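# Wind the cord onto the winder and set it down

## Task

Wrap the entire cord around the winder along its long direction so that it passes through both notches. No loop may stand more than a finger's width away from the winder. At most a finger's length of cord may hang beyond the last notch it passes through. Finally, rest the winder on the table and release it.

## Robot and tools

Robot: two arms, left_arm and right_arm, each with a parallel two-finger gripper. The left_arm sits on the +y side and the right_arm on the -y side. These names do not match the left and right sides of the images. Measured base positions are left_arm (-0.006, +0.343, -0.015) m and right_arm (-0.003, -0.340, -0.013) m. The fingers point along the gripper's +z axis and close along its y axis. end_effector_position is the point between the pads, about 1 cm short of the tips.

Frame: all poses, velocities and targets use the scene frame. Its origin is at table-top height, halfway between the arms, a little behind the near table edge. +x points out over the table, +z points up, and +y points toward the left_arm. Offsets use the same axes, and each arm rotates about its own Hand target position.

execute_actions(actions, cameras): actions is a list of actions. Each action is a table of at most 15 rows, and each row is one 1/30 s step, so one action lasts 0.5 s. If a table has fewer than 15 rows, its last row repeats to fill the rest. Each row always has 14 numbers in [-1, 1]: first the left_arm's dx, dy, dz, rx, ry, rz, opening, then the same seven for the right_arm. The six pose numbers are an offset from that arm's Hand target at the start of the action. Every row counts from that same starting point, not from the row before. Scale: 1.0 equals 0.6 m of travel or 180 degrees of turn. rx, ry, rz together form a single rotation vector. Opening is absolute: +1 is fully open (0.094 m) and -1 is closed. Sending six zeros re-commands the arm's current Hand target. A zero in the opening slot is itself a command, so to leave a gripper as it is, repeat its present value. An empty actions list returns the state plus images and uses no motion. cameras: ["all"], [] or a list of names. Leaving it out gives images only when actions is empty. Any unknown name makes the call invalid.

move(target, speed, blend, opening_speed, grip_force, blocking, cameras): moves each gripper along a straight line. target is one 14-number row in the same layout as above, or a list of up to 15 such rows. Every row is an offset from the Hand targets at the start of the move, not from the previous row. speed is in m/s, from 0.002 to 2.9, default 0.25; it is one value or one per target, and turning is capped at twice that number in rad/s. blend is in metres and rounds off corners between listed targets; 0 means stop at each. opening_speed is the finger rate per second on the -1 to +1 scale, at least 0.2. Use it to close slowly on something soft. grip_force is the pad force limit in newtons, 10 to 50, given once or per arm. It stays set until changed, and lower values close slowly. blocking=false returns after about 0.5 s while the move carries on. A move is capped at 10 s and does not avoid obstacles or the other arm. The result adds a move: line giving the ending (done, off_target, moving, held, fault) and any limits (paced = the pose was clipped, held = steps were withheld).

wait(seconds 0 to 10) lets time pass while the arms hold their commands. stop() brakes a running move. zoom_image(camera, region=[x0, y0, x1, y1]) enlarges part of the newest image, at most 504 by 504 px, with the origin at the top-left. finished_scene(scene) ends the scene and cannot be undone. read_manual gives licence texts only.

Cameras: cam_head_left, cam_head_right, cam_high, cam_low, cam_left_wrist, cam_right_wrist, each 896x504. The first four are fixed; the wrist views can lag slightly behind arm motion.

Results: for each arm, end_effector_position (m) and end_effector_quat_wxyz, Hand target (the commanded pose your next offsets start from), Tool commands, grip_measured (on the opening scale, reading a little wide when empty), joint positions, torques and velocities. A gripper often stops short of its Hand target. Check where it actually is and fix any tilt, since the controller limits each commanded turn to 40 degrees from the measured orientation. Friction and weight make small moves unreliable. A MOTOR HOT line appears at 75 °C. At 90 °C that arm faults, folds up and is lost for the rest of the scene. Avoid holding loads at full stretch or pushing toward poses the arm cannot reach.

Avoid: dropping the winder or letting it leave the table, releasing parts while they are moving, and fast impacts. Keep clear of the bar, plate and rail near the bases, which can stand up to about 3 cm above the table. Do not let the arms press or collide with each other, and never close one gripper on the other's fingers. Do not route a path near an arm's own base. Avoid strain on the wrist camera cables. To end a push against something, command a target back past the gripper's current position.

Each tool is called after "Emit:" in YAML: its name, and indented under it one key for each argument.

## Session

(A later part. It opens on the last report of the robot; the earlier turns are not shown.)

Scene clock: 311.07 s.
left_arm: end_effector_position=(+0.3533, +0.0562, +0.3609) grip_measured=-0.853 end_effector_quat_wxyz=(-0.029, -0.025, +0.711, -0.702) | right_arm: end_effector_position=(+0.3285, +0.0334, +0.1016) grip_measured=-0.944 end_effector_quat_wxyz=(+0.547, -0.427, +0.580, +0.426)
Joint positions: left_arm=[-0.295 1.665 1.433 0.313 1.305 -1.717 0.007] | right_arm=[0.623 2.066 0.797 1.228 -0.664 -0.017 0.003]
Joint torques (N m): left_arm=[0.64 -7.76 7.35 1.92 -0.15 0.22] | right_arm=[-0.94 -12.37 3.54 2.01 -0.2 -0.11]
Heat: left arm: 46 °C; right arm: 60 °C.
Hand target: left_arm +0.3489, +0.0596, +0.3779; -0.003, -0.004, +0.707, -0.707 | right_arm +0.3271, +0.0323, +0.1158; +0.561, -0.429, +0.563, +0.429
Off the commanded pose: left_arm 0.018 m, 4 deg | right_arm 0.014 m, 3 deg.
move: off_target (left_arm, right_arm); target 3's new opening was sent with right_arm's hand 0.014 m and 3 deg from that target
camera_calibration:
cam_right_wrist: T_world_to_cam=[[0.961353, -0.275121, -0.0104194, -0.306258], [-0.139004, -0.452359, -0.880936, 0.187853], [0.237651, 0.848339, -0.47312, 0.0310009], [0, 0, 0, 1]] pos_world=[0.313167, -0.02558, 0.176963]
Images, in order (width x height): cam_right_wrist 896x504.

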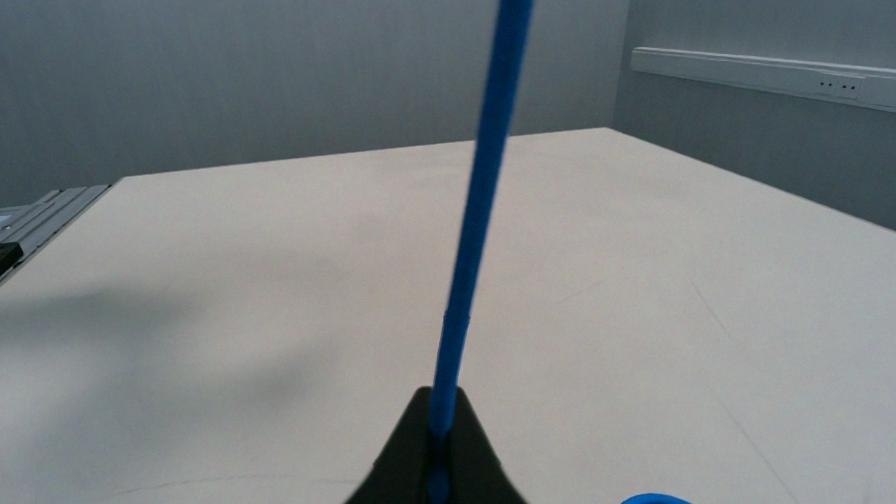

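Emit:
move:
  target:
    - [0,0,0,0,0,0,-1,0.047,0.006,-0.043,0,0,0,-1]
    - [0,0,0,0,0,0,-1,-0.228,0.008,0.124,0,0,0,-1]
    - [0,0,0,0,0,0,-1,-0.308,0.008,0.407,0,0,0,-1]
    - [0,0,0,0,0,0,-1,-0.27,-0.054,0.654,0,0,0,-1]
    - [0,0,0,0,0,0,-1,-0.073,-0.104,0.72,0,0,0,-1]
    - [0,0,0,0,0,0,-1,0.118,-0.1,0.652,0,0,0,-1]
    - [0,0,0,0,0,0,-1,0.222,0.008,0.457,0,0,0,-1]
    - [0,0,0,0,0,0,-1,0.172,0.008,0.307,0,0,0,-1]
    - [0,0,0,0,0,0,-1,0.058,0.008,0.252,0,0,0,-1]
  blend: [0.005,0.04,0.04,0.04,0.03,0.03,0.01,0.02,0]
  speed: 0.16
  cameras: ["cam_left_wrist","cam_low","cam_high"]

Emit:
zoom_image:
  camera: "cam_low"
  region: [440, 190, 640, 350]

Emit:
zoom_image:
  camera: "cam_high"
  region: [380, 80, 580, 280]

Scene clock: 334.13 s.
left_arm: end_effector_position=(+0.3560, +0.0558, +0.3648) grip_measured=-0.853 end_effector_quat_wxyz=(-0.017, -0.024, +0.709, -0.705) | right_arm: end_effector_position=(+0.3669, +0.0408, +0.2359) grip_measured=-0.944 end_effector_quat_wxyz=(+0.531, -0.431, +0.587, +0.433)
Joint positions: left_arm=[-0.295 1.665 1.437 0.329 1.288 -1.719 0.007] | right_arm=[0.577 1.799 1.154 0.571 -0.728 -0.018 0.003]
Joint torques (N m): left_arm=[0.73 -7.65 7.1 1.75 0.04 0.22] | right_arm=[-0.12 -15.38 5.61 1.98 0.11 -0.01]
Heat: left arm: 46 °C; right arm: 62 °C.
Hand target: left_arm +0.3489, +0.0596, +0.3780; -0.003, -0.004, +0.707, -0.707 | right_arm +0.3618, +0.0370, +0.2671; +0.561, -0.429, +0.563, +0.429
Off the commanded pose: left_arm 0.015 m, 3 deg | right_arm 0.032 m, 4 deg.
move: off_target (left_arm, right_arm)
camera_calibration:
cam_left_wrist: T_world_to_cam=[[0.0372543, 0.0153779, 0.999187, -0.378035], [-0.912805, 0.407451, 0.0277628, 0.330928], [-0.406693, -0.913098, 0.0292163, 0.275488], [0, 0, 0, 1]] pos_world=[0.428195, 0.122523, 0.360492]
Images, in order (width x height): cam_high 896x504, cam_low 896x504, cam_left_wrist 896x504.

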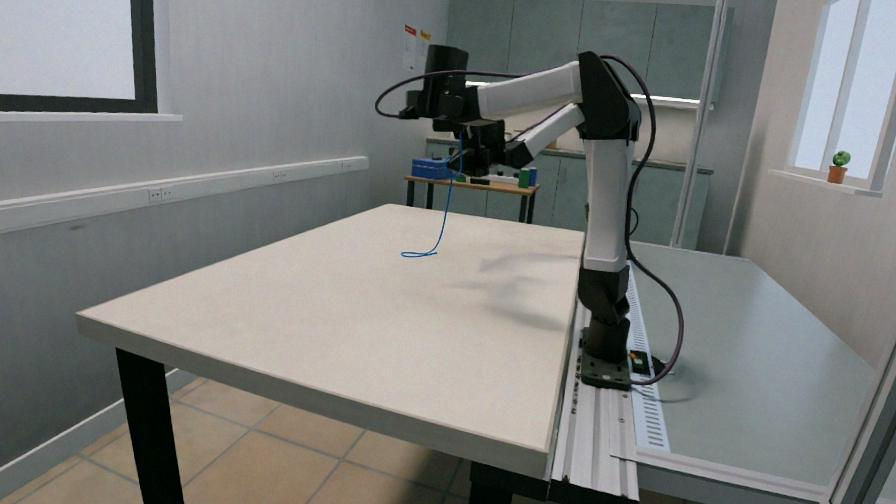

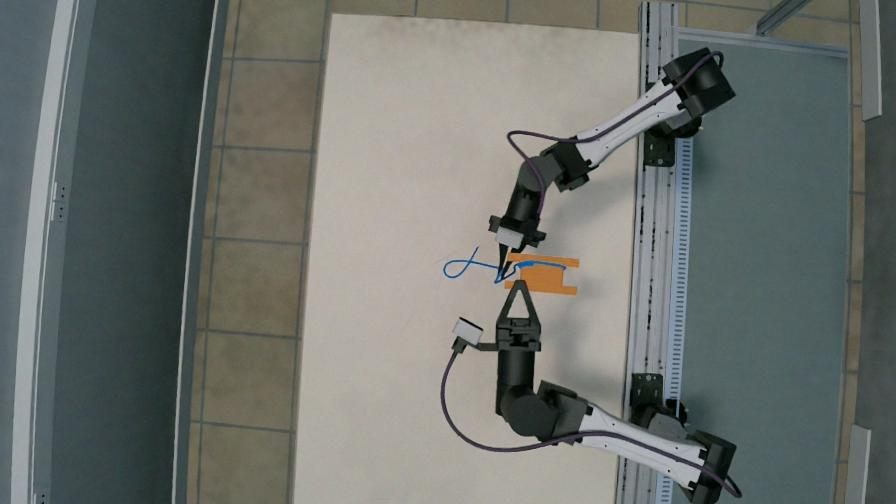

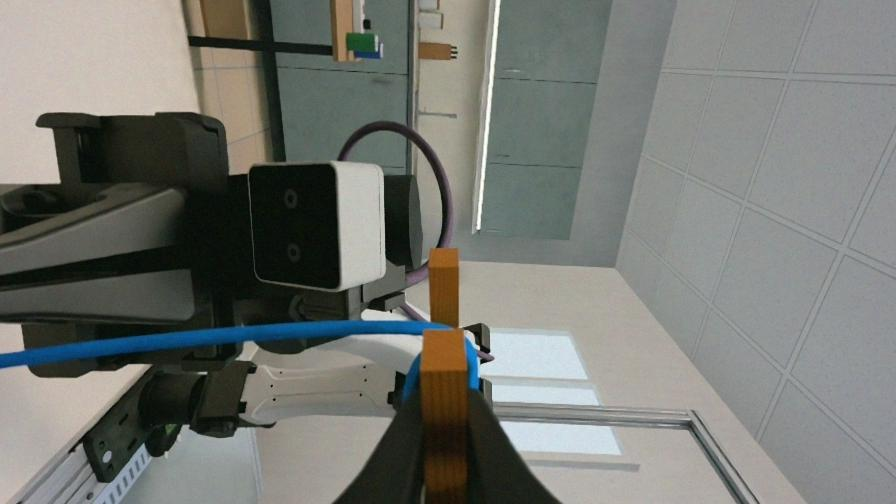

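Scaled by 2.520 from the camera's 896x504 image, which has a finer 1280x720 frame.

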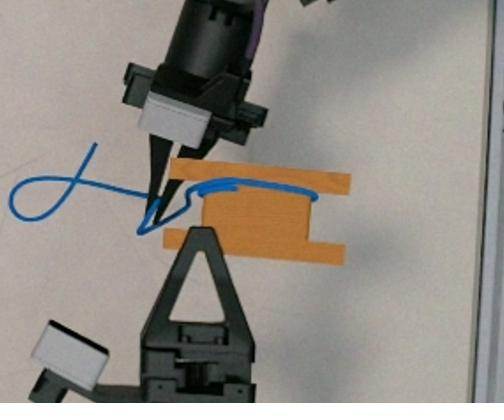

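Scaled by 2.520 from the camera's 896x504 image, which has a finer 1280x720 frame.

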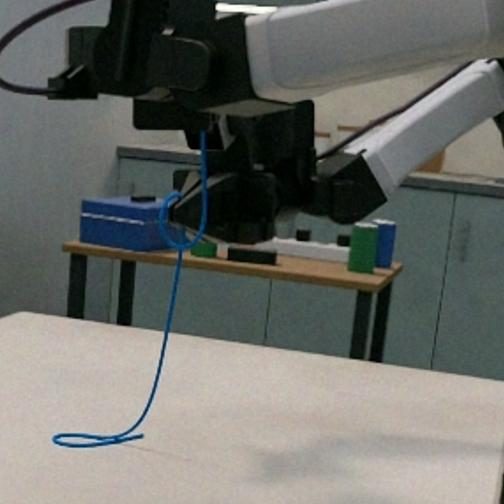

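Emit:
move:
  target:
    - [0,0,0,0,0,0,-1,0,0,0,0,0,0,-0.3]
    - [0,0,0,0,0,0,-1,-0.012,0.012,-0.25,0,0,0,-0.3]
  speed: 0.2
  cameras: ["cam_right_wrist","cam_high"]

Emit:
zoom_image:
  camera: "cam_high"
  region: [380, 80, 580, 280]

Scene clock: 347.47 s.
left_arm: end_effector_position=(+0.3559, +0.0558, +0.3648) grip_measured=-0.853 end_effector_quat_wxyz=(-0.017, -0.024, +0.709, -0.705) | right_arm: end_effector_position=(+0.3546, +0.0411, +0.1167) grip_measured=-0.303 end_effector_quat_wxyz=(+0.554, -0.431, +0.568, +0.430)
Joint positions: left_arm=[-0.295 1.665 1.437 0.329 1.288 -1.719 0.007] | right_arm=[0.594 2.094 0.922 1.157 -0.706 -0.018 0.033]
Joint torques (N m): left_arm=[0.69 -7.69 7.04 1.76 0.03 0.21] | right_arm=[0.24 -9.37 4.86 1.9 0.19 0]
Heat: left arm: 46 °C; right arm: 62 °C.
Hand target: left_arm +0.3489, +0.0596, +0.3780; -0.003, -0.004, +0.707, -0.707 | right_arm +0.3547, +0.0442, +0.1170; +0.561, -0.429, +0.563, +0.429
Off the commanded pose: left_arm 0.015 m, 3 deg | right_arm 0.003 m, 1 deg.
move: off_target (left_arm)
camera_calibration:
cam_right_wrist: T_world_to_cam=[[0.964905, -0.262527, 0.00623125, -0.332845], [-0.113868, -0.439663, -0.890916, 0.200042], [0.236629, 0.858939, -0.454126, 0.0231509], [0, 0, 0, 1]] pos_world=[0.338464, -0.0193149, 0.190808]
Images, in order (width x height): cam_high 896x504, cam_right_wrist 896x504.

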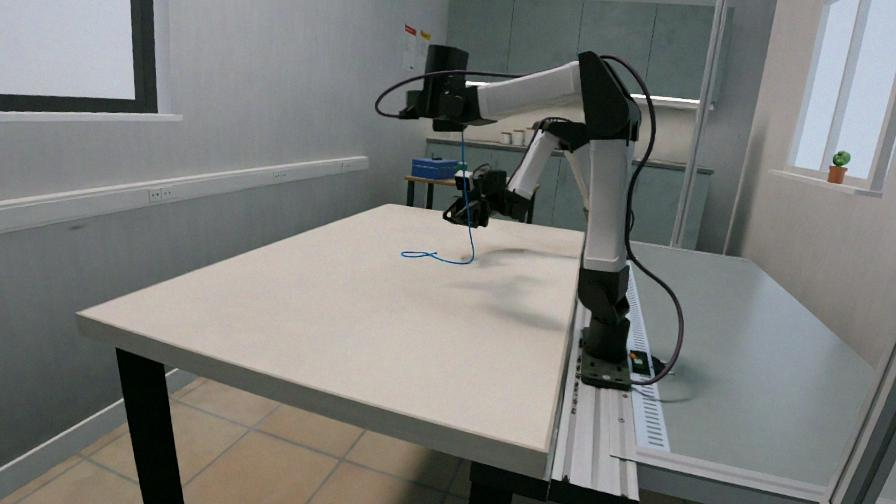

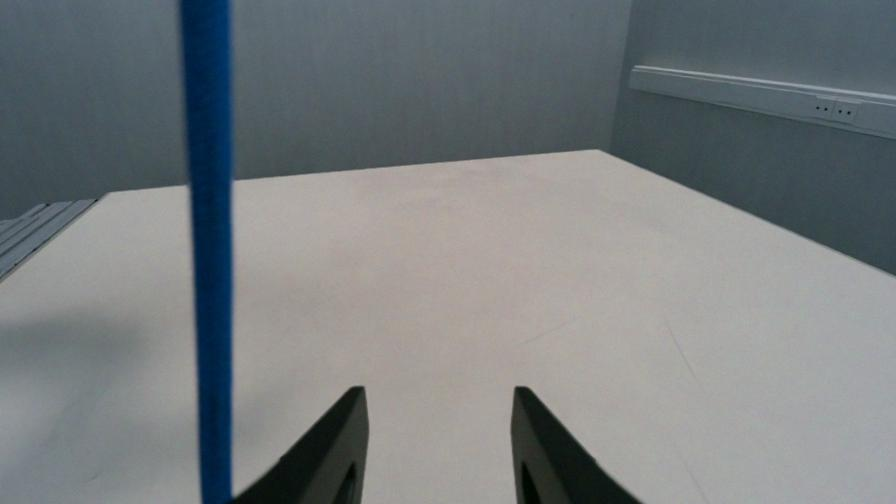

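Scaled by 2.520 from the camera's 896x504 image, which has a finer 1280x720 frame.

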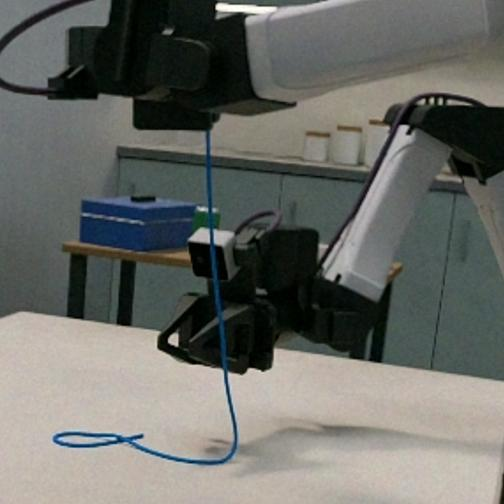

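Emit:
move:
  target:
    - [0,0,0,0,0,0,-1,0,-0.12,0,0,0,0,-0.3]
    - [0,0,0,0,0,0,-1,-0.068,-0.12,0,0,0,0,0.1]
    - [0,0,0,0,0,0,-1,-0.068,-0.014,0,0,0,0,0.1]
    - [0,0,0,0,0,0,-1,-0.068,-0.014,0,0,0,0,-1]
  speed: 0.25
  blend: [0.01,0,0,0]
  cameras: ["cam_right_wrist"]

Scene clock: 356.20 s.
left_arm: end_effector_position=(+0.3559, +0.0558, +0.3648) grip_measured=-0.853 end_effector_quat_wxyz=(-0.017, -0.024, +0.709, -0.705) | right_arm: end_effector_position=(+0.3091, +0.0324, +0.1172) grip_measured=-0.989 end_effector_quat_wxyz=(+0.558, -0.432, +0.562, +0.431)
Joint positions: left_arm=[-0.295 1.665 1.437 0.329 1.288 -1.719 0.007] | right_arm=[0.648 2.006 0.735 1.271 -0.657 -0.017 0.001]
Joint torques (N m): left_arm=[0.72 -7.71 7.1 1.75 0.03 0.22] | right_arm=[-0.36 -8.16 5.68 1.62 0.15 -0.08]
Heat: left arm: 46 °C; right arm: 62 °C.
Hand target: left_arm +0.3489, +0.0596, +0.3780; -0.003, -0.004, +0.707, -0.707 | right_arm +0.3139, +0.0358, +0.1170; +0.561, -0.429, +0.563, +0.429
Off the commanded pose: left_arm 0.015 m, 3 deg | right_arm 0.006 m, 1 deg.
move: off_target (left_arm); target 2's new opening was sent with right_arm's hand 0.024 m and 4 deg from that target
camera_calibration:
cam_right_wrist: T_world_to_cam=[[0.966046, -0.257969, 0.0143999, -0.292662], [-0.102278, -0.433003, -0.895571, 0.188195], [0.237265, 0.86369, -0.444685, 0.0400837], [0, 0, 0, 1]] pos_world=[0.292463, -0.0286284, 0.190581]
Images, in order (width x height): cam_right_wrist 896x504.

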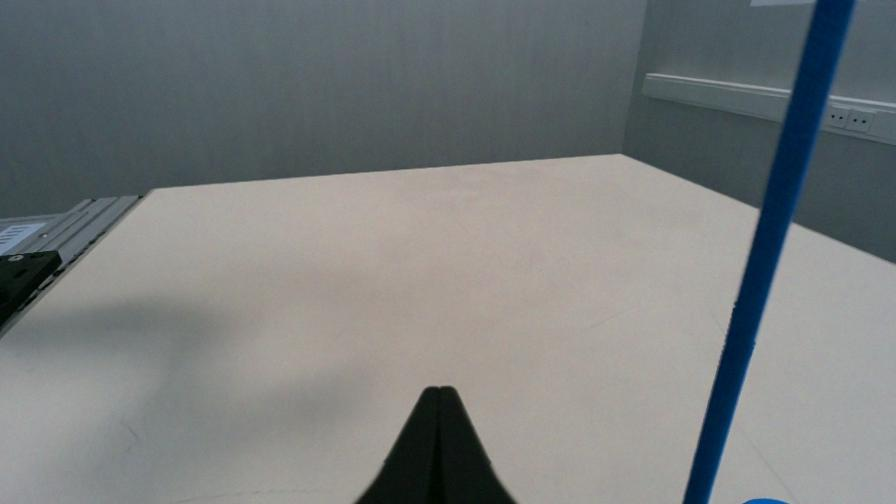

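Emit:
move:
  target:
    - [0,0,0,0,0,0,-1,0,-0.19,0.02,0,0,0,-1]
    - [0,0,0,0,0,0,-1,0.027,-0.19,0.02,0,0,0,0.2]
  speed: 0.25
  blend: [0.01,0]
  cameras: ["cam_right_wrist","cam_low"]

Emit:
zoom_image:
  camera: "cam_low"
  region: [440, 190, 640, 350]

Scene clock: 373.13 s.
left_arm: end_effector_position=(+0.3559, +0.0558, +0.3648) grip_measured=-0.853 end_effector_quat_wxyz=(-0.017, -0.024, +0.709, -0.705) | right_arm: end_effector_position=(+0.3277, -0.0792, +0.1114) grip_measured=+0.197 end_effector_quat_wxyz=(+0.545, -0.421, +0.583, +0.431)
Joint positions: left_arm=[-0.295 1.665 1.437 0.329 1.288 -1.719 0.007] | right_arm=[0.314 1.901 0.571 1.279 -0.972 -0.017 0.056]
Joint torques (N m): left_arm=[0.73 -7.69 7.12 1.76 0.03 0.23] | right_arm=[-0.44 -10.85 4.93 1.58 -0.15 -0.11]
Heat: left arm: 46 °C; right arm: 58 °C.
Hand target: left_arm +0.3489, +0.0596, +0.3780; -0.003, -0.004, +0.707, -0.707 | right_arm +0.3300, -0.0782, +0.1289; +0.561, -0.429, +0.563, +0.429
Off the commanded pose: left_arm 0.015 m, 3 deg | right_arm 0.018 m, 3 deg.
move: off_target (left_arm, right_arm); blend cut to 0.0081 m at target 1; target 2's new opening was sent with right_arm's hand 0.018 m and 3 deg from that target
camera_calibration:
cam_right_wrist: T_world_to_cam=[[0.96063, -0.276527, -0.0268699, -0.334374], [-0.152815, -0.445129, -0.882331, 0.150704], [0.232028, 0.8517, -0.469862, 0.133028], [0, 0, 0, 1]] pos_world=[0.313374, -0.13868, 0.186491]
Images, in order (width x height): cam_low 896x504, cam_right_wrist 896x504.

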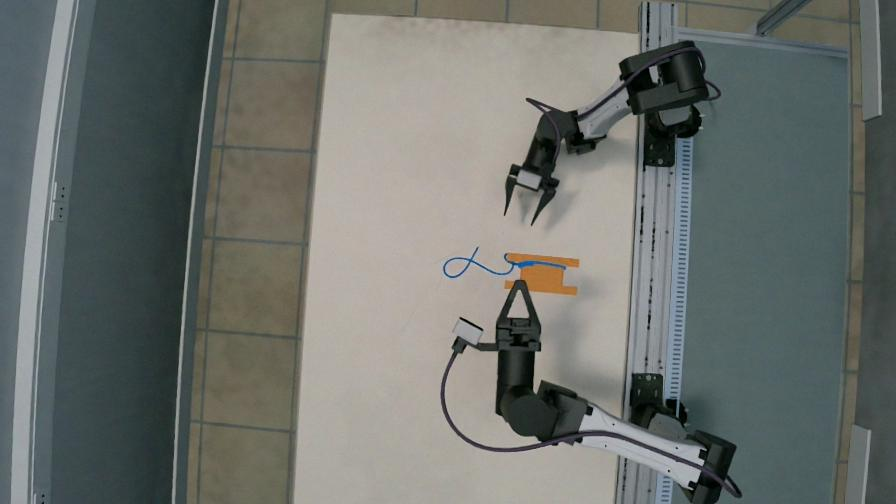

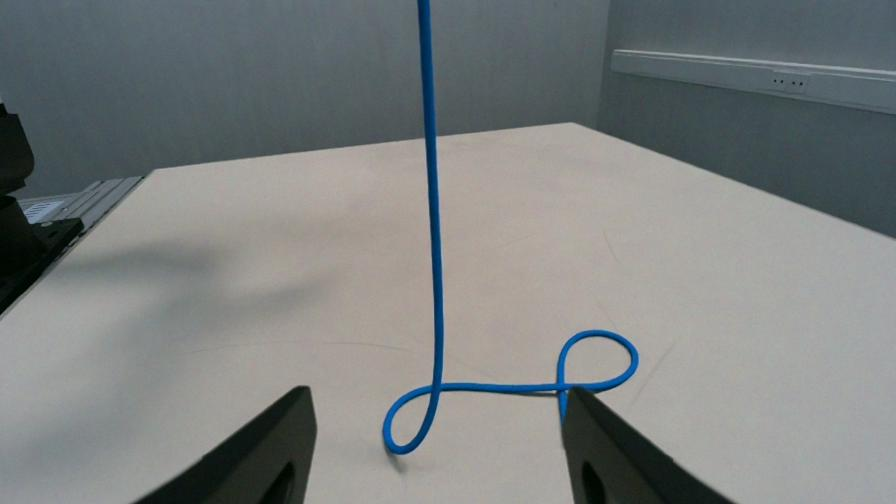

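Scaled by 2.520 from the camera's 896x504 image, which has a finer 1280x720 frame.

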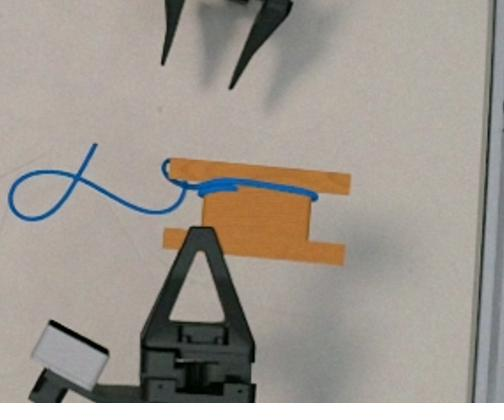

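Emit:
move:
  target:
    - [0,0,0,0,0,0,-1,0.032,0.156,0.0,0,0,0,0.2]
    - [0,0,0,0,0,0,-1,0.032,0.156,0.0,0,0,0,-1]
  speed: 0.25
  cameras: ["cam_right_wrist"]

Scene clock: 382.03 s.
left_arm: end_effector_position=(+0.3559, +0.0558, +0.3648) grip_measured=-0.853 end_effector_quat_wxyz=(-0.017, -0.024, +0.709, -0.705) | right_arm: end_effector_position=(+0.3436, +0.0122, +0.1288) grip_measured=-0.948 end_effector_quat_wxyz=(+0.557, -0.432, +0.562, +0.432)
Joint positions: left_arm=[-0.295 1.665 1.437 0.329 1.288 -1.719 0.007] | right_arm=[0.543 2.001 0.816 1.184 -0.763 -0.016 0.002]
Joint torques (N m): left_arm=[0.72 -7.68 7.1 1.76 0.03 0.22] | right_arm=[-0.39 -8.44 6 1.58 0.12 -0.07]
Heat: left arm: 46 °C; right arm: 57 °C.
Hand target: left_arm +0.3489, +0.0596, +0.3780; -0.003, -0.004, +0.707, -0.707 | right_arm +0.3494, +0.0153, +0.1290; +0.561, -0.429, +0.563, +0.429
Off the commanded pose: left_arm 0.015 m, 3 deg | right_arm 0.006 m, 1 deg.
move: off_target (left_arm)
camera_calibration:
cam_right_wrist: T_world_to_cam=[[0.966159, -0.257636, 0.0126415, -0.331229], [-0.103752, -0.433015, -0.895396, 0.193925], [0.23616, 0.863783, -0.445092, 0.0549504], [0, 0, 0, 1]] pos_world=[0.327163, -0.0488291, 0.202285]
Images, in order (width x height): cam_right_wrist 896x504.

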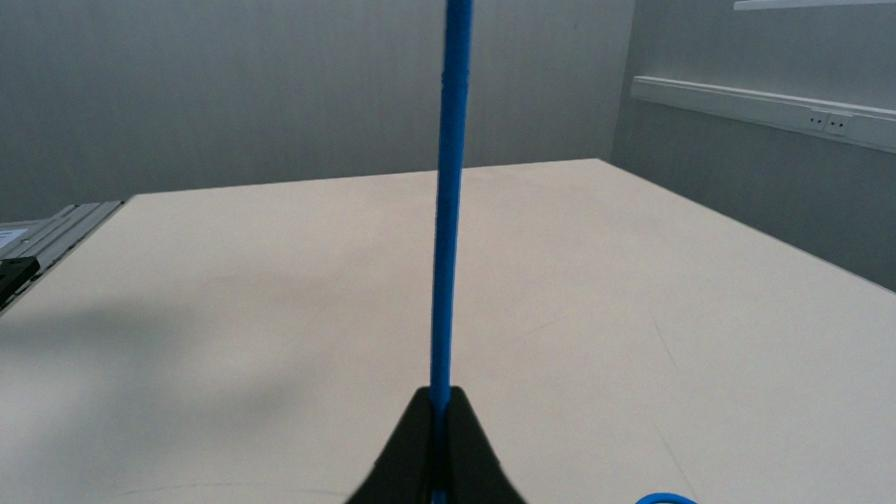

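Emit:
move:
  target:
    - [0,0,0,0,0,0,-1,0.014,0.035,-0.048,0,0,0,-1]
    - [0,0,0,0,0,0,-1,-0.257,0.04,0.11,0,0,0,-1]
    - [0,0,0,0,0,0,-1,-0.332,0.04,0.38,0,0,0,-1]
    - [0,0,0,0,0,0,-1,-0.298,-0.025,0.613,0,0,0,-1]
    - [0,0,0,0,0,0,-1,-0.107,-0.075,0.672,0,0,0,-1]
    - [0,0,0,0,0,0,-1,0.077,-0.072,0.605,0,0,0,-1]
    - [0,0,0,0,0,0,-1,0.172,0.037,0.422,0,0,0,-1]
    - [0,0,0,0,0,0,-1,0.127,0.037,0.285,0,0,0,-1]
    - [0,0,0,0,0,0,-1,0.028,0.037,0.242,0,0,0,-1]
  blend: [0.005,0.04,0.04,0.04,0.03,0.03,0.01,0.02,0]
  speed: 0.16
  cameras: ["cam_left_wrist","cam_low","cam_high"]

Emit:
zoom_image:
  camera: "cam_low"
  region: [440, 190, 640, 350]

Emit:
zoom_image:
  camera: "cam_high"
  region: [380, 80, 580, 280]

Scene clock: 402.37 s.
left_arm: end_effector_position=(+0.3603, +0.0595, +0.3555) grip_measured=-0.853 end_effector_quat_wxyz=(-0.029, -0.050, +0.715, -0.697) | right_arm: end_effector_position=(+0.3696, +0.0395, +0.2712) grip_measured=-0.948 end_effector_quat_wxyz=(+0.562, -0.435, +0.556, +0.431)
Joint positions: left_arm=[-0.286 1.665 1.436 0.257 1.281 -1.702 0.007] | right_arm=[0.57 1.777 1.203 0.585 -0.739 -0.02 0.002]
Joint torques (N m): left_arm=[-0.18 -7.9 7.49 2.36 0.16 0.23] | right_arm=[-0.02 -12.77 4.85 1.39 0.19 -0.03]
Heat: left arm: 46 °C; right arm: 56 °C.
Hand target: left_arm +0.3489, +0.0596, +0.3780; -0.003, -0.004, +0.707, -0.707 | right_arm +0.3661, +0.0376, +0.2743; +0.561, -0.429, +0.563, +0.429
Off the commanded pose: left_arm 0.025 m, 6 deg | right_arm 0.005 m, 1 deg.
move: off_target (left_arm)
camera_calibration:
cam_left_wrist: T_world_to_cam=[[0.0914748, -0.00294418, 0.995803, -0.386175], [-0.91721, 0.389143, 0.0854057, 0.315891], [-0.387761, -0.921173, 0.0328963, 0.273256], [0, 0, 0, 1]] pos_world=[0.431021, 0.127652, 0.348586]
Images, in order (width x height): cam_high 896x504, cam_low 896x504, cam_left_wrist 896x504.

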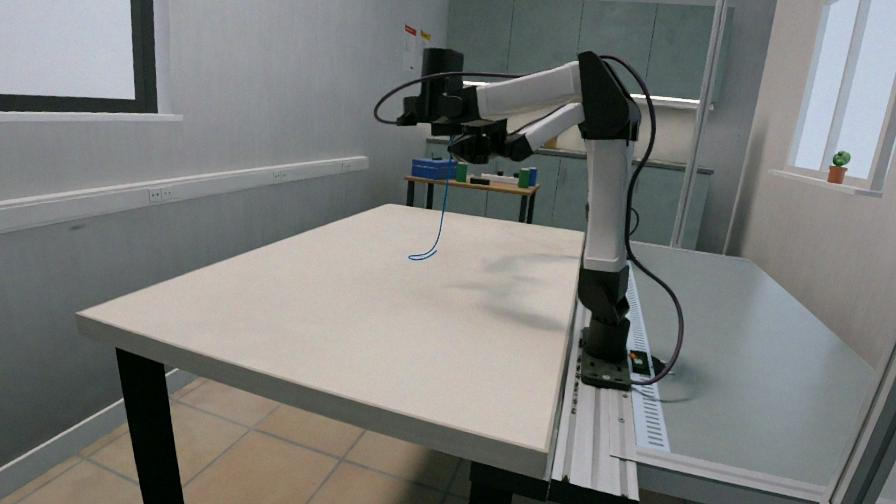

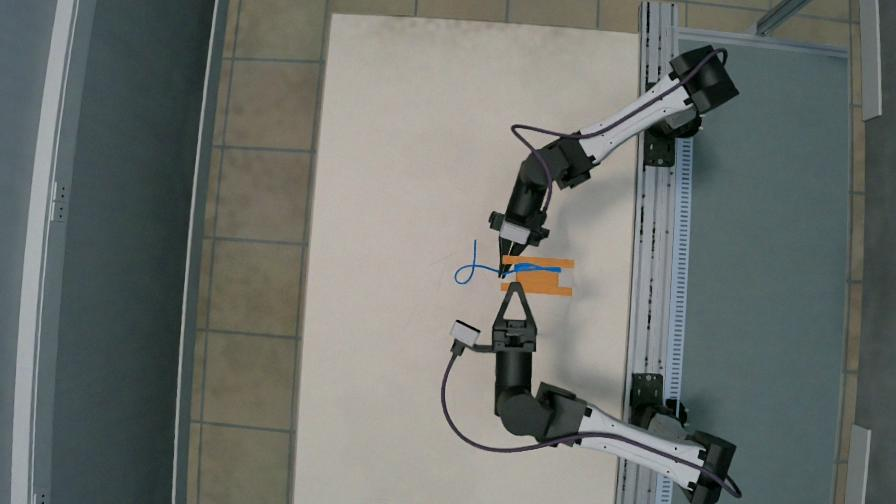

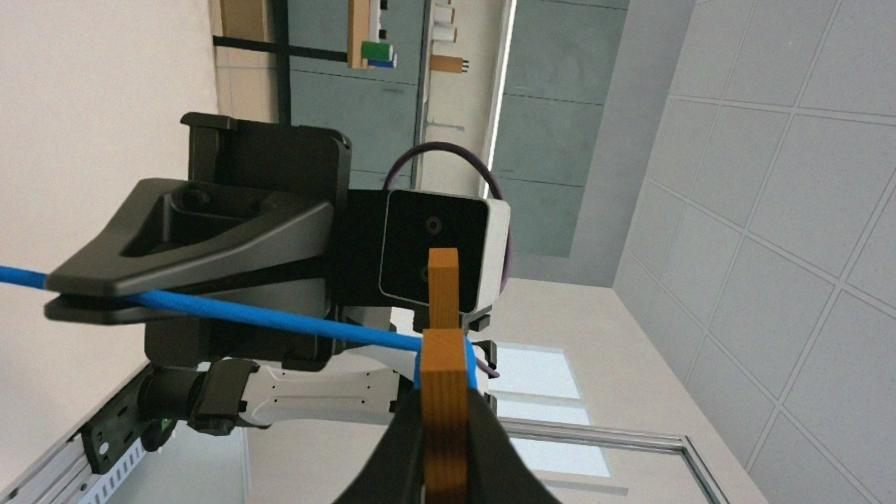

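Scaled by 2.520 from the camera's 896x504 image, which has a finer 1280x720 frame.

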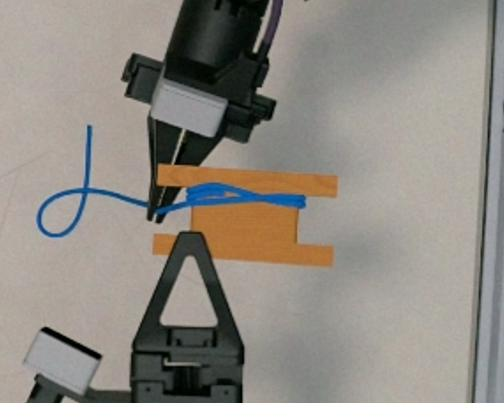

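Scaled by 2.520 from the camera's 896x504 image, which has a finer 1280x720 frame.

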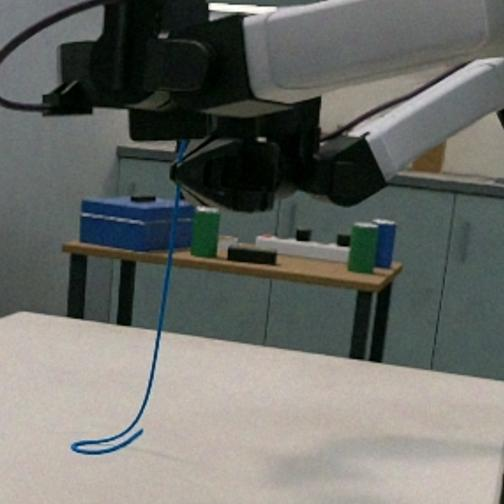

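Emit:
move:
  target:
    - [0,0,0,0,0,0,-1,0,0,0,0,0,0,-0.4]
    - [0,0,0,0,0,0,-1,-0.002,0.01,-0.25,0,0,0,-0.4]
  speed: 0.2
  cameras: ["cam_right_wrist","cam_left_wrist"]

Scene clock: 416.60 s.
left_arm: end_effector_position=(+0.3589, +0.0594, +0.3585) grip_measured=-0.853 end_effector_quat_wxyz=(-0.024, -0.039, +0.713, -0.700) | right_arm: end_effector_position=(+0.3648, +0.0403, +0.1238) grip_measured=-0.403 end_effector_quat_wxyz=(+0.555, -0.431, +0.568, +0.429)
Joint positions: left_arm=[-0.286 1.665 1.436 0.282 1.288 -1.702 0.007] | right_arm=[0.578 2.09 0.962 1.113 -0.722 -0.02 0.028]
Joint torques (N m): left_arm=[-0.18 -7.83 7.34 2.18 0.06 0.14] | right_arm=[0.42 -9.69 4.7 1.96 0.08 -0.01]
Heat: left arm: 46 °C; right arm: 57 °C.
Hand target: left_arm +0.3490, +0.0596, +0.3779; -0.003, -0.004, +0.707, -0.707 | right_arm +0.3649, +0.0436, +0.1242; +0.561, -0.429, +0.563, +0.429
Off the commanded pose: left_arm 0.022 m, 5 deg | right_arm 0.003 m, 1 deg.
move: off_target (left_arm)
camera_calibration:
cam_left_wrist: T_world_to_cam=[[0.0678056, 0.00266282, 0.997695, -0.381593], [-0.915826, 0.396887, 0.0611823, 0.322156], [-0.395809, -0.917864, 0.0293498, 0.276497], [0, 0, 0, 1]] pos_world=[0.430353, 0.126943, 0.352888]
cam_right_wrist: T_world_to_cam=[[0.964782, -0.262935, 0.00775526, -0.343084], [-0.112779, -0.440092, -0.890842, 0.206716], [0.237647, 0.858594, -0.454247, 0.0242013], [0, 0, 0, 1]] pos_world=[0.348563, -0.0200138, 0.197805]
Images, in order (width x height): cam_left_wrist 896x504, cam_right_wrist 896x504.

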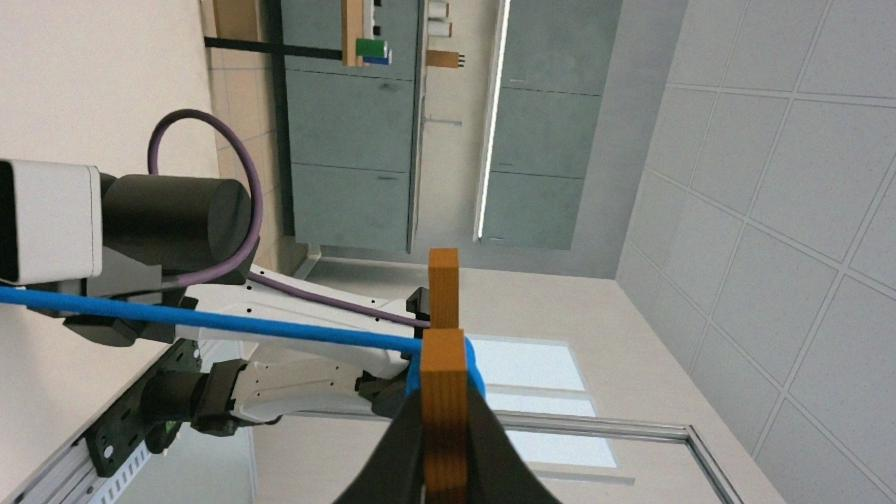

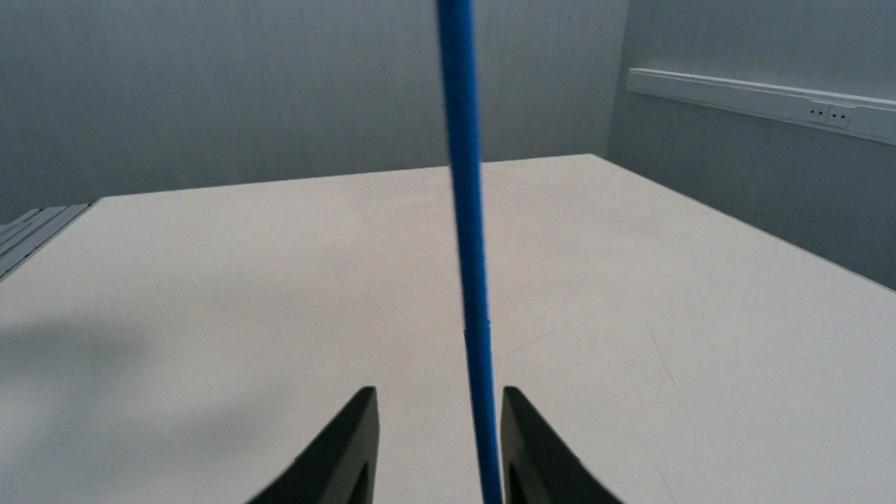

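Emit:
move:
  target:
    - [0,0,0,0,0,0,-1,0.015,-0.016,0,0,0,0,-0.4]
    - [0,0,0,0,0,0,-1,0.015,-0.016,0,0,0,0,-1]
  speed: 0.2
  cameras: ["cam_right_wrist"]

Scene clock: 422.13 s.
left_arm: end_effector_position=(+0.3589, +0.0594, +0.3586) grip_measured=-0.853 end_effector_quat_wxyz=(-0.023, -0.039, +0.713, -0.700) | right_arm: end_effector_position=(+0.3718, +0.0324, +0.1238) grip_measured=-0.945 end_effector_quat_wxyz=(+0.558, -0.428, +0.570, +0.426)
Joint positions: left_arm=[-0.286 1.665 1.436 0.282 1.288 -1.702 0.007] | right_arm=[0.555 2.09 0.962 1.114 -0.731 -0.02 0.003]
Joint torques (N m): left_arm=[-0.23 -7.83 7.32 2.18 0.06 0.14] | right_arm=[-0.62 -9.17 5.82 1.75 -0.18 -0.09]
Heat: left arm: 46 °C; right arm: 57 °C.
Hand target: left_arm +0.3490, +0.0596, +0.3780; -0.003, -0.004, +0.707, -0.708 | right_arm +0.3738, +0.0340, +0.1242; +0.561, -0.429, +0.563, +0.429
Off the commanded pose: left_arm 0.022 m, 5 deg | right_arm 0.003 m, 1 deg.
move: off_target (left_arm)
camera_calibration:
cam_right_wrist: T_world_to_cam=[[0.961093, -0.276108, 0.00802294, -0.350089], [-0.118528, -0.438464, -0.890898, 0.206122], [0.249502, 0.855285, -0.454132, 0.02502], [0, 0, 0, 1]] pos_world=[0.354656, -0.0276845, 0.197805]
Images, in order (width x height): cam_right_wrist 896x504.

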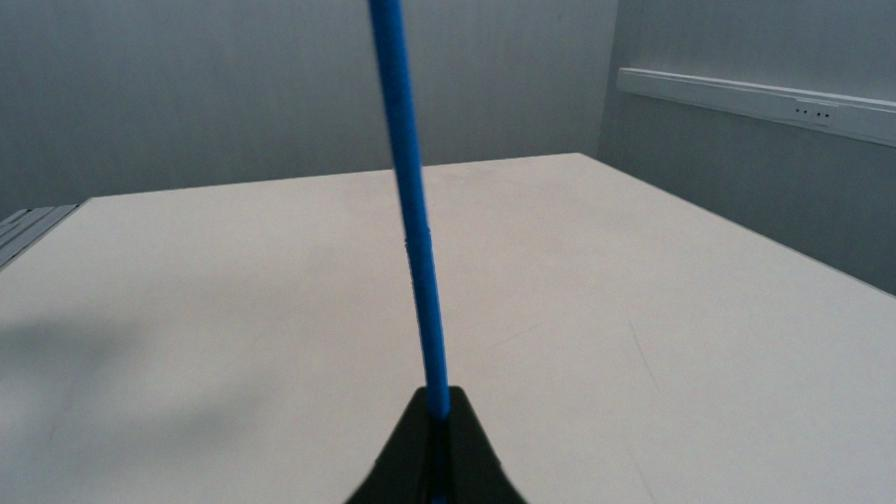

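Emit:
move:
  target:
    - [0,0,0,0,0,0,-1,-0.016,0.007,-0.049,0,0,0,-1]
    - [0,0,0,0,0,0,-1,-0.291,0.013,0.118,0,0,0,-1]
    - [0,0,0,0,0,0,-1,-0.366,0.013,0.388,0,0,0,-1]
    - [0,0,0,0,0,0,-1,-0.333,-0.05,0.621,0,0,0,-1]
    - [0,0,0,0,0,0,-1,-0.141,-0.1,0.68,0,0,0,-1]
    - [0,0,0,0,0,0,-1,0.042,-0.097,0.613,0,0,0,-1]
    - [0,0,0,0,0,0,-1,0.137,0.013,0.43,0,0,0,-1]
    - [0,0,0,0,0,0,-1,0.092,0.013,0.293,0,0,0,-1]
    - [0,0,0,0,0,0,-1,-0.013,0.013,0.246,0,0,0,-1]
  blend: [0.005,0.04,0.04,0.04,0.03,0.03,0.01,0.02,0]
  speed: 0.16
  cameras: ["cam_left_wrist","cam_low","cam_high"]

Emit:
zoom_image:
  camera: "cam_low"
  region: [440, 190, 640, 350]

Emit:
zoom_image:
  camera: "cam_high"
  region: [380, 80, 580, 280]

Scene clock: 443.80 s.
left_arm: end_effector_position=(+0.3602, +0.0594, +0.3544) grip_measured=-0.853 end_effector_quat_wxyz=(-0.031, -0.051, +0.715, -0.696) | right_arm: end_effector_position=(+0.3694, +0.0437, +0.2701) grip_measured=-0.945 end_effector_quat_wxyz=(+0.564, -0.435, +0.554, +0.431)
Joint positions: left_arm=[-0.286 1.665 1.434 0.254 1.281 -1.702 0.007] | right_arm=[0.579 1.788 1.207 0.596 -0.73 -0.021 0.003]
Joint torques (N m): left_arm=[-0.18 -7.91 7.62 2.38 0.15 0.23] | right_arm=[-0.18 -12.57 4.72 1.37 0.22 -0.04]
Heat: left arm: 47 °C; right arm: 57 °C.
Hand target: left_arm +0.3489, +0.0596, +0.3779; -0.003, -0.004, +0.707, -0.707 | right_arm +0.3661, +0.0417, +0.2719; +0.561, -0.429, +0.563, +0.429
Off the commanded pose: left_arm 0.026 m, 7 deg | right_arm 0.004 m, 1 deg.
move: off_target (left_arm)
camera_calibration:
cam_left_wrist: T_world_to_cam=[[0.0955391, -0.00414747, 0.995417, -0.386335], [-0.916756, 0.389265, 0.0896112, 0.314311], [-0.387853, -0.921116, 0.0333878, 0.272936], [0, 0, 0, 1]] pos_world=[0.430916, 0.127454, 0.347286]
Images, in order (width x height): cam_high 896x504, cam_low 896x504, cam_left_wrist 896x504.

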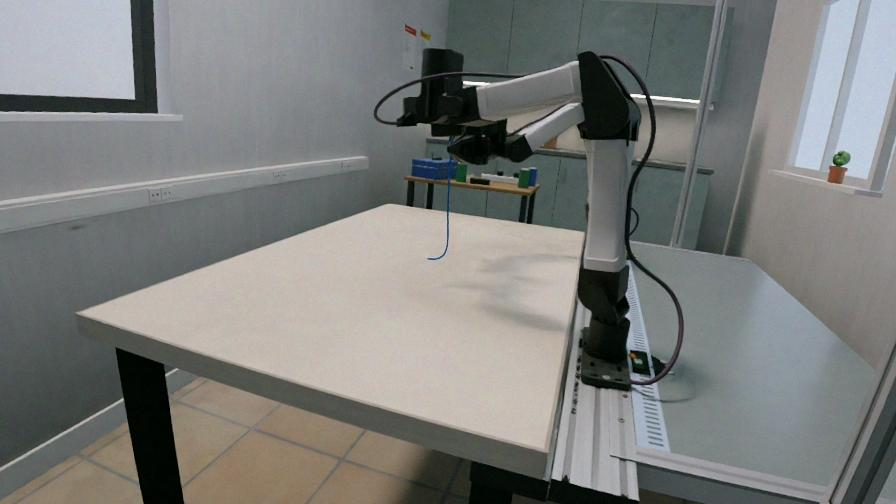

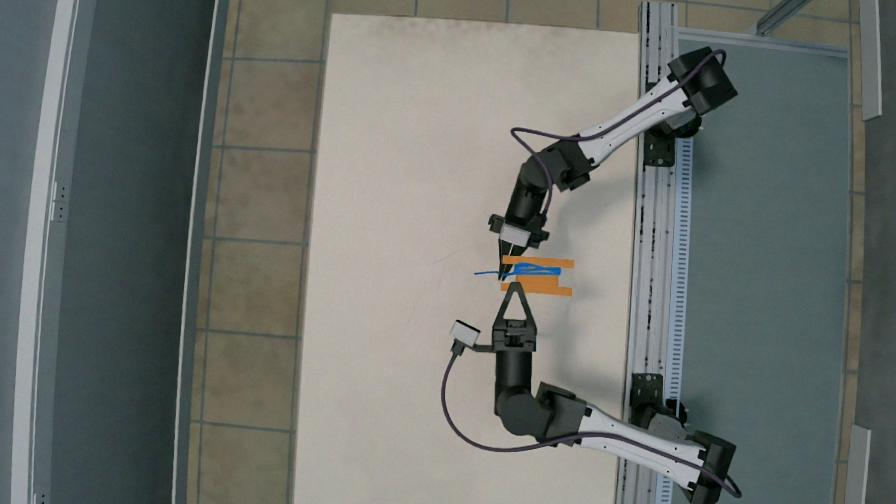

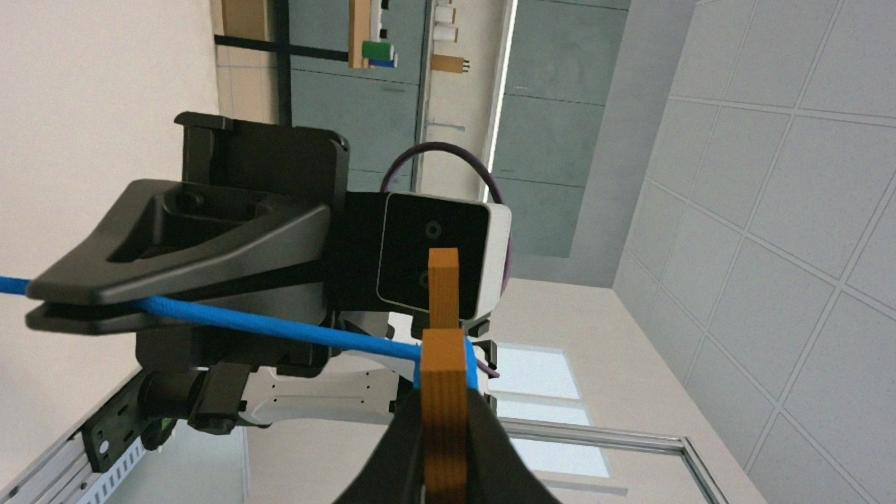

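Scaled by 2.520 from the camera's 896x504 image, which has a finer 1280x720 frame.

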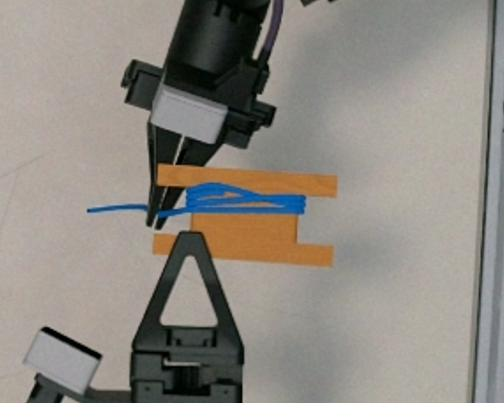

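Scaled by 2.520 from the camera's 896x504 image, which has a finer 1280x720 frame.

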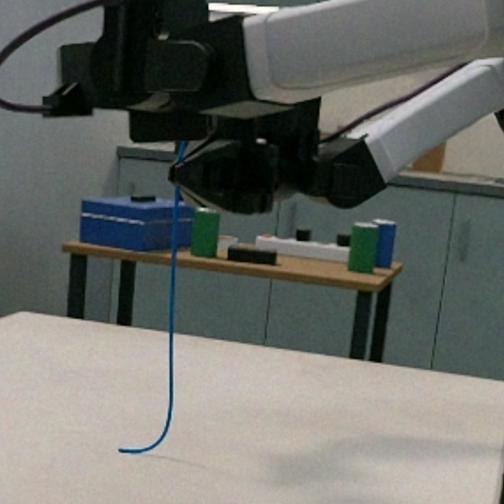

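Emit:
move:
  target:
    - [0,0,0,0,0,0,-1,0,0,0,0,0,0,-0.4]
    - [0,0,0,0,0,0,-1,0.0,0.0,-0.25,0,0,0,-0.4]
  speed: 0.2
  cameras: ["cam_right_wrist"]

Scene clock: 451.43 s.
left_arm: end_effector_position=(+0.3589, +0.0592, +0.3578) grip_measured=-0.853 end_effector_quat_wxyz=(-0.024, -0.039, +0.713, -0.699) | right_arm: end_effector_position=(+0.3641, +0.0409, +0.1214) grip_measured=-0.403 end_effector_quat_wxyz=(+0.554, -0.432, +0.567, +0.430)
Joint positions: left_arm=[-0.286 1.665 1.434 0.282 1.288 -1.701 0.007] | right_arm=[0.579 2.098 0.961 1.122 -0.723 -0.021 0.028]
Joint torques (N m): left_arm=[-0.2 -7.83 7.45 2.18 0.07 0.13] | right_arm=[-0.36 -9.65 4.78 1.98 0 0.02]
Heat: left arm: 47 °C; right arm: 58 °C.
Hand target: left_arm +0.3489, +0.0596, +0.3779; -0.003, -0.004, +0.707, -0.707 | right_arm +0.3661, +0.0417, +0.1218; +0.561, -0.429, +0.563, +0.429
Off the commanded pose: left_arm 0.022 m, 5 deg | right_arm 0.002 m, 1 deg.
move: off_target (left_arm)
camera_calibration:
cam_right_wrist: T_world_to_cam=[[0.965392, -0.260641, 0.00921675, -0.342688], [-0.110473, -0.440685, -0.890838, 0.204033], [0.236251, 0.85899, -0.454227, 0.0232999], [0, 0, 0, 1]] pos_world=[0.347864, -0.0194187, 0.195503]
Images, in order (width x height): cam_right_wrist 896x504.

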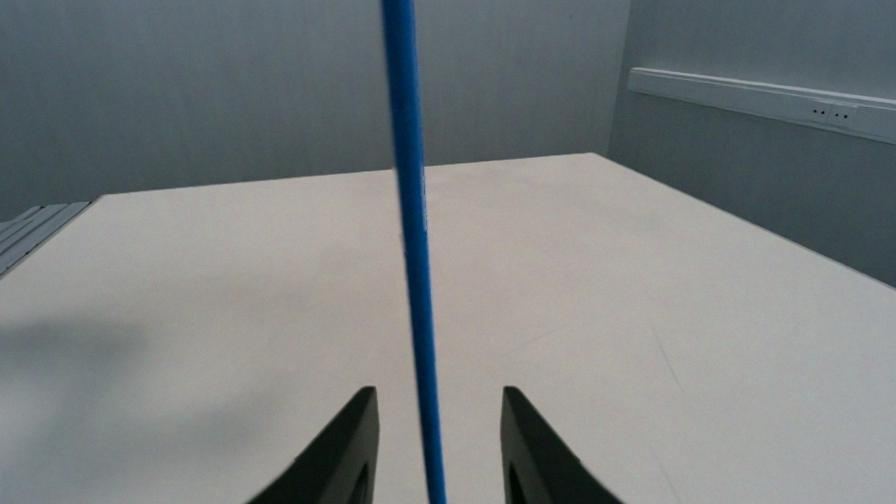

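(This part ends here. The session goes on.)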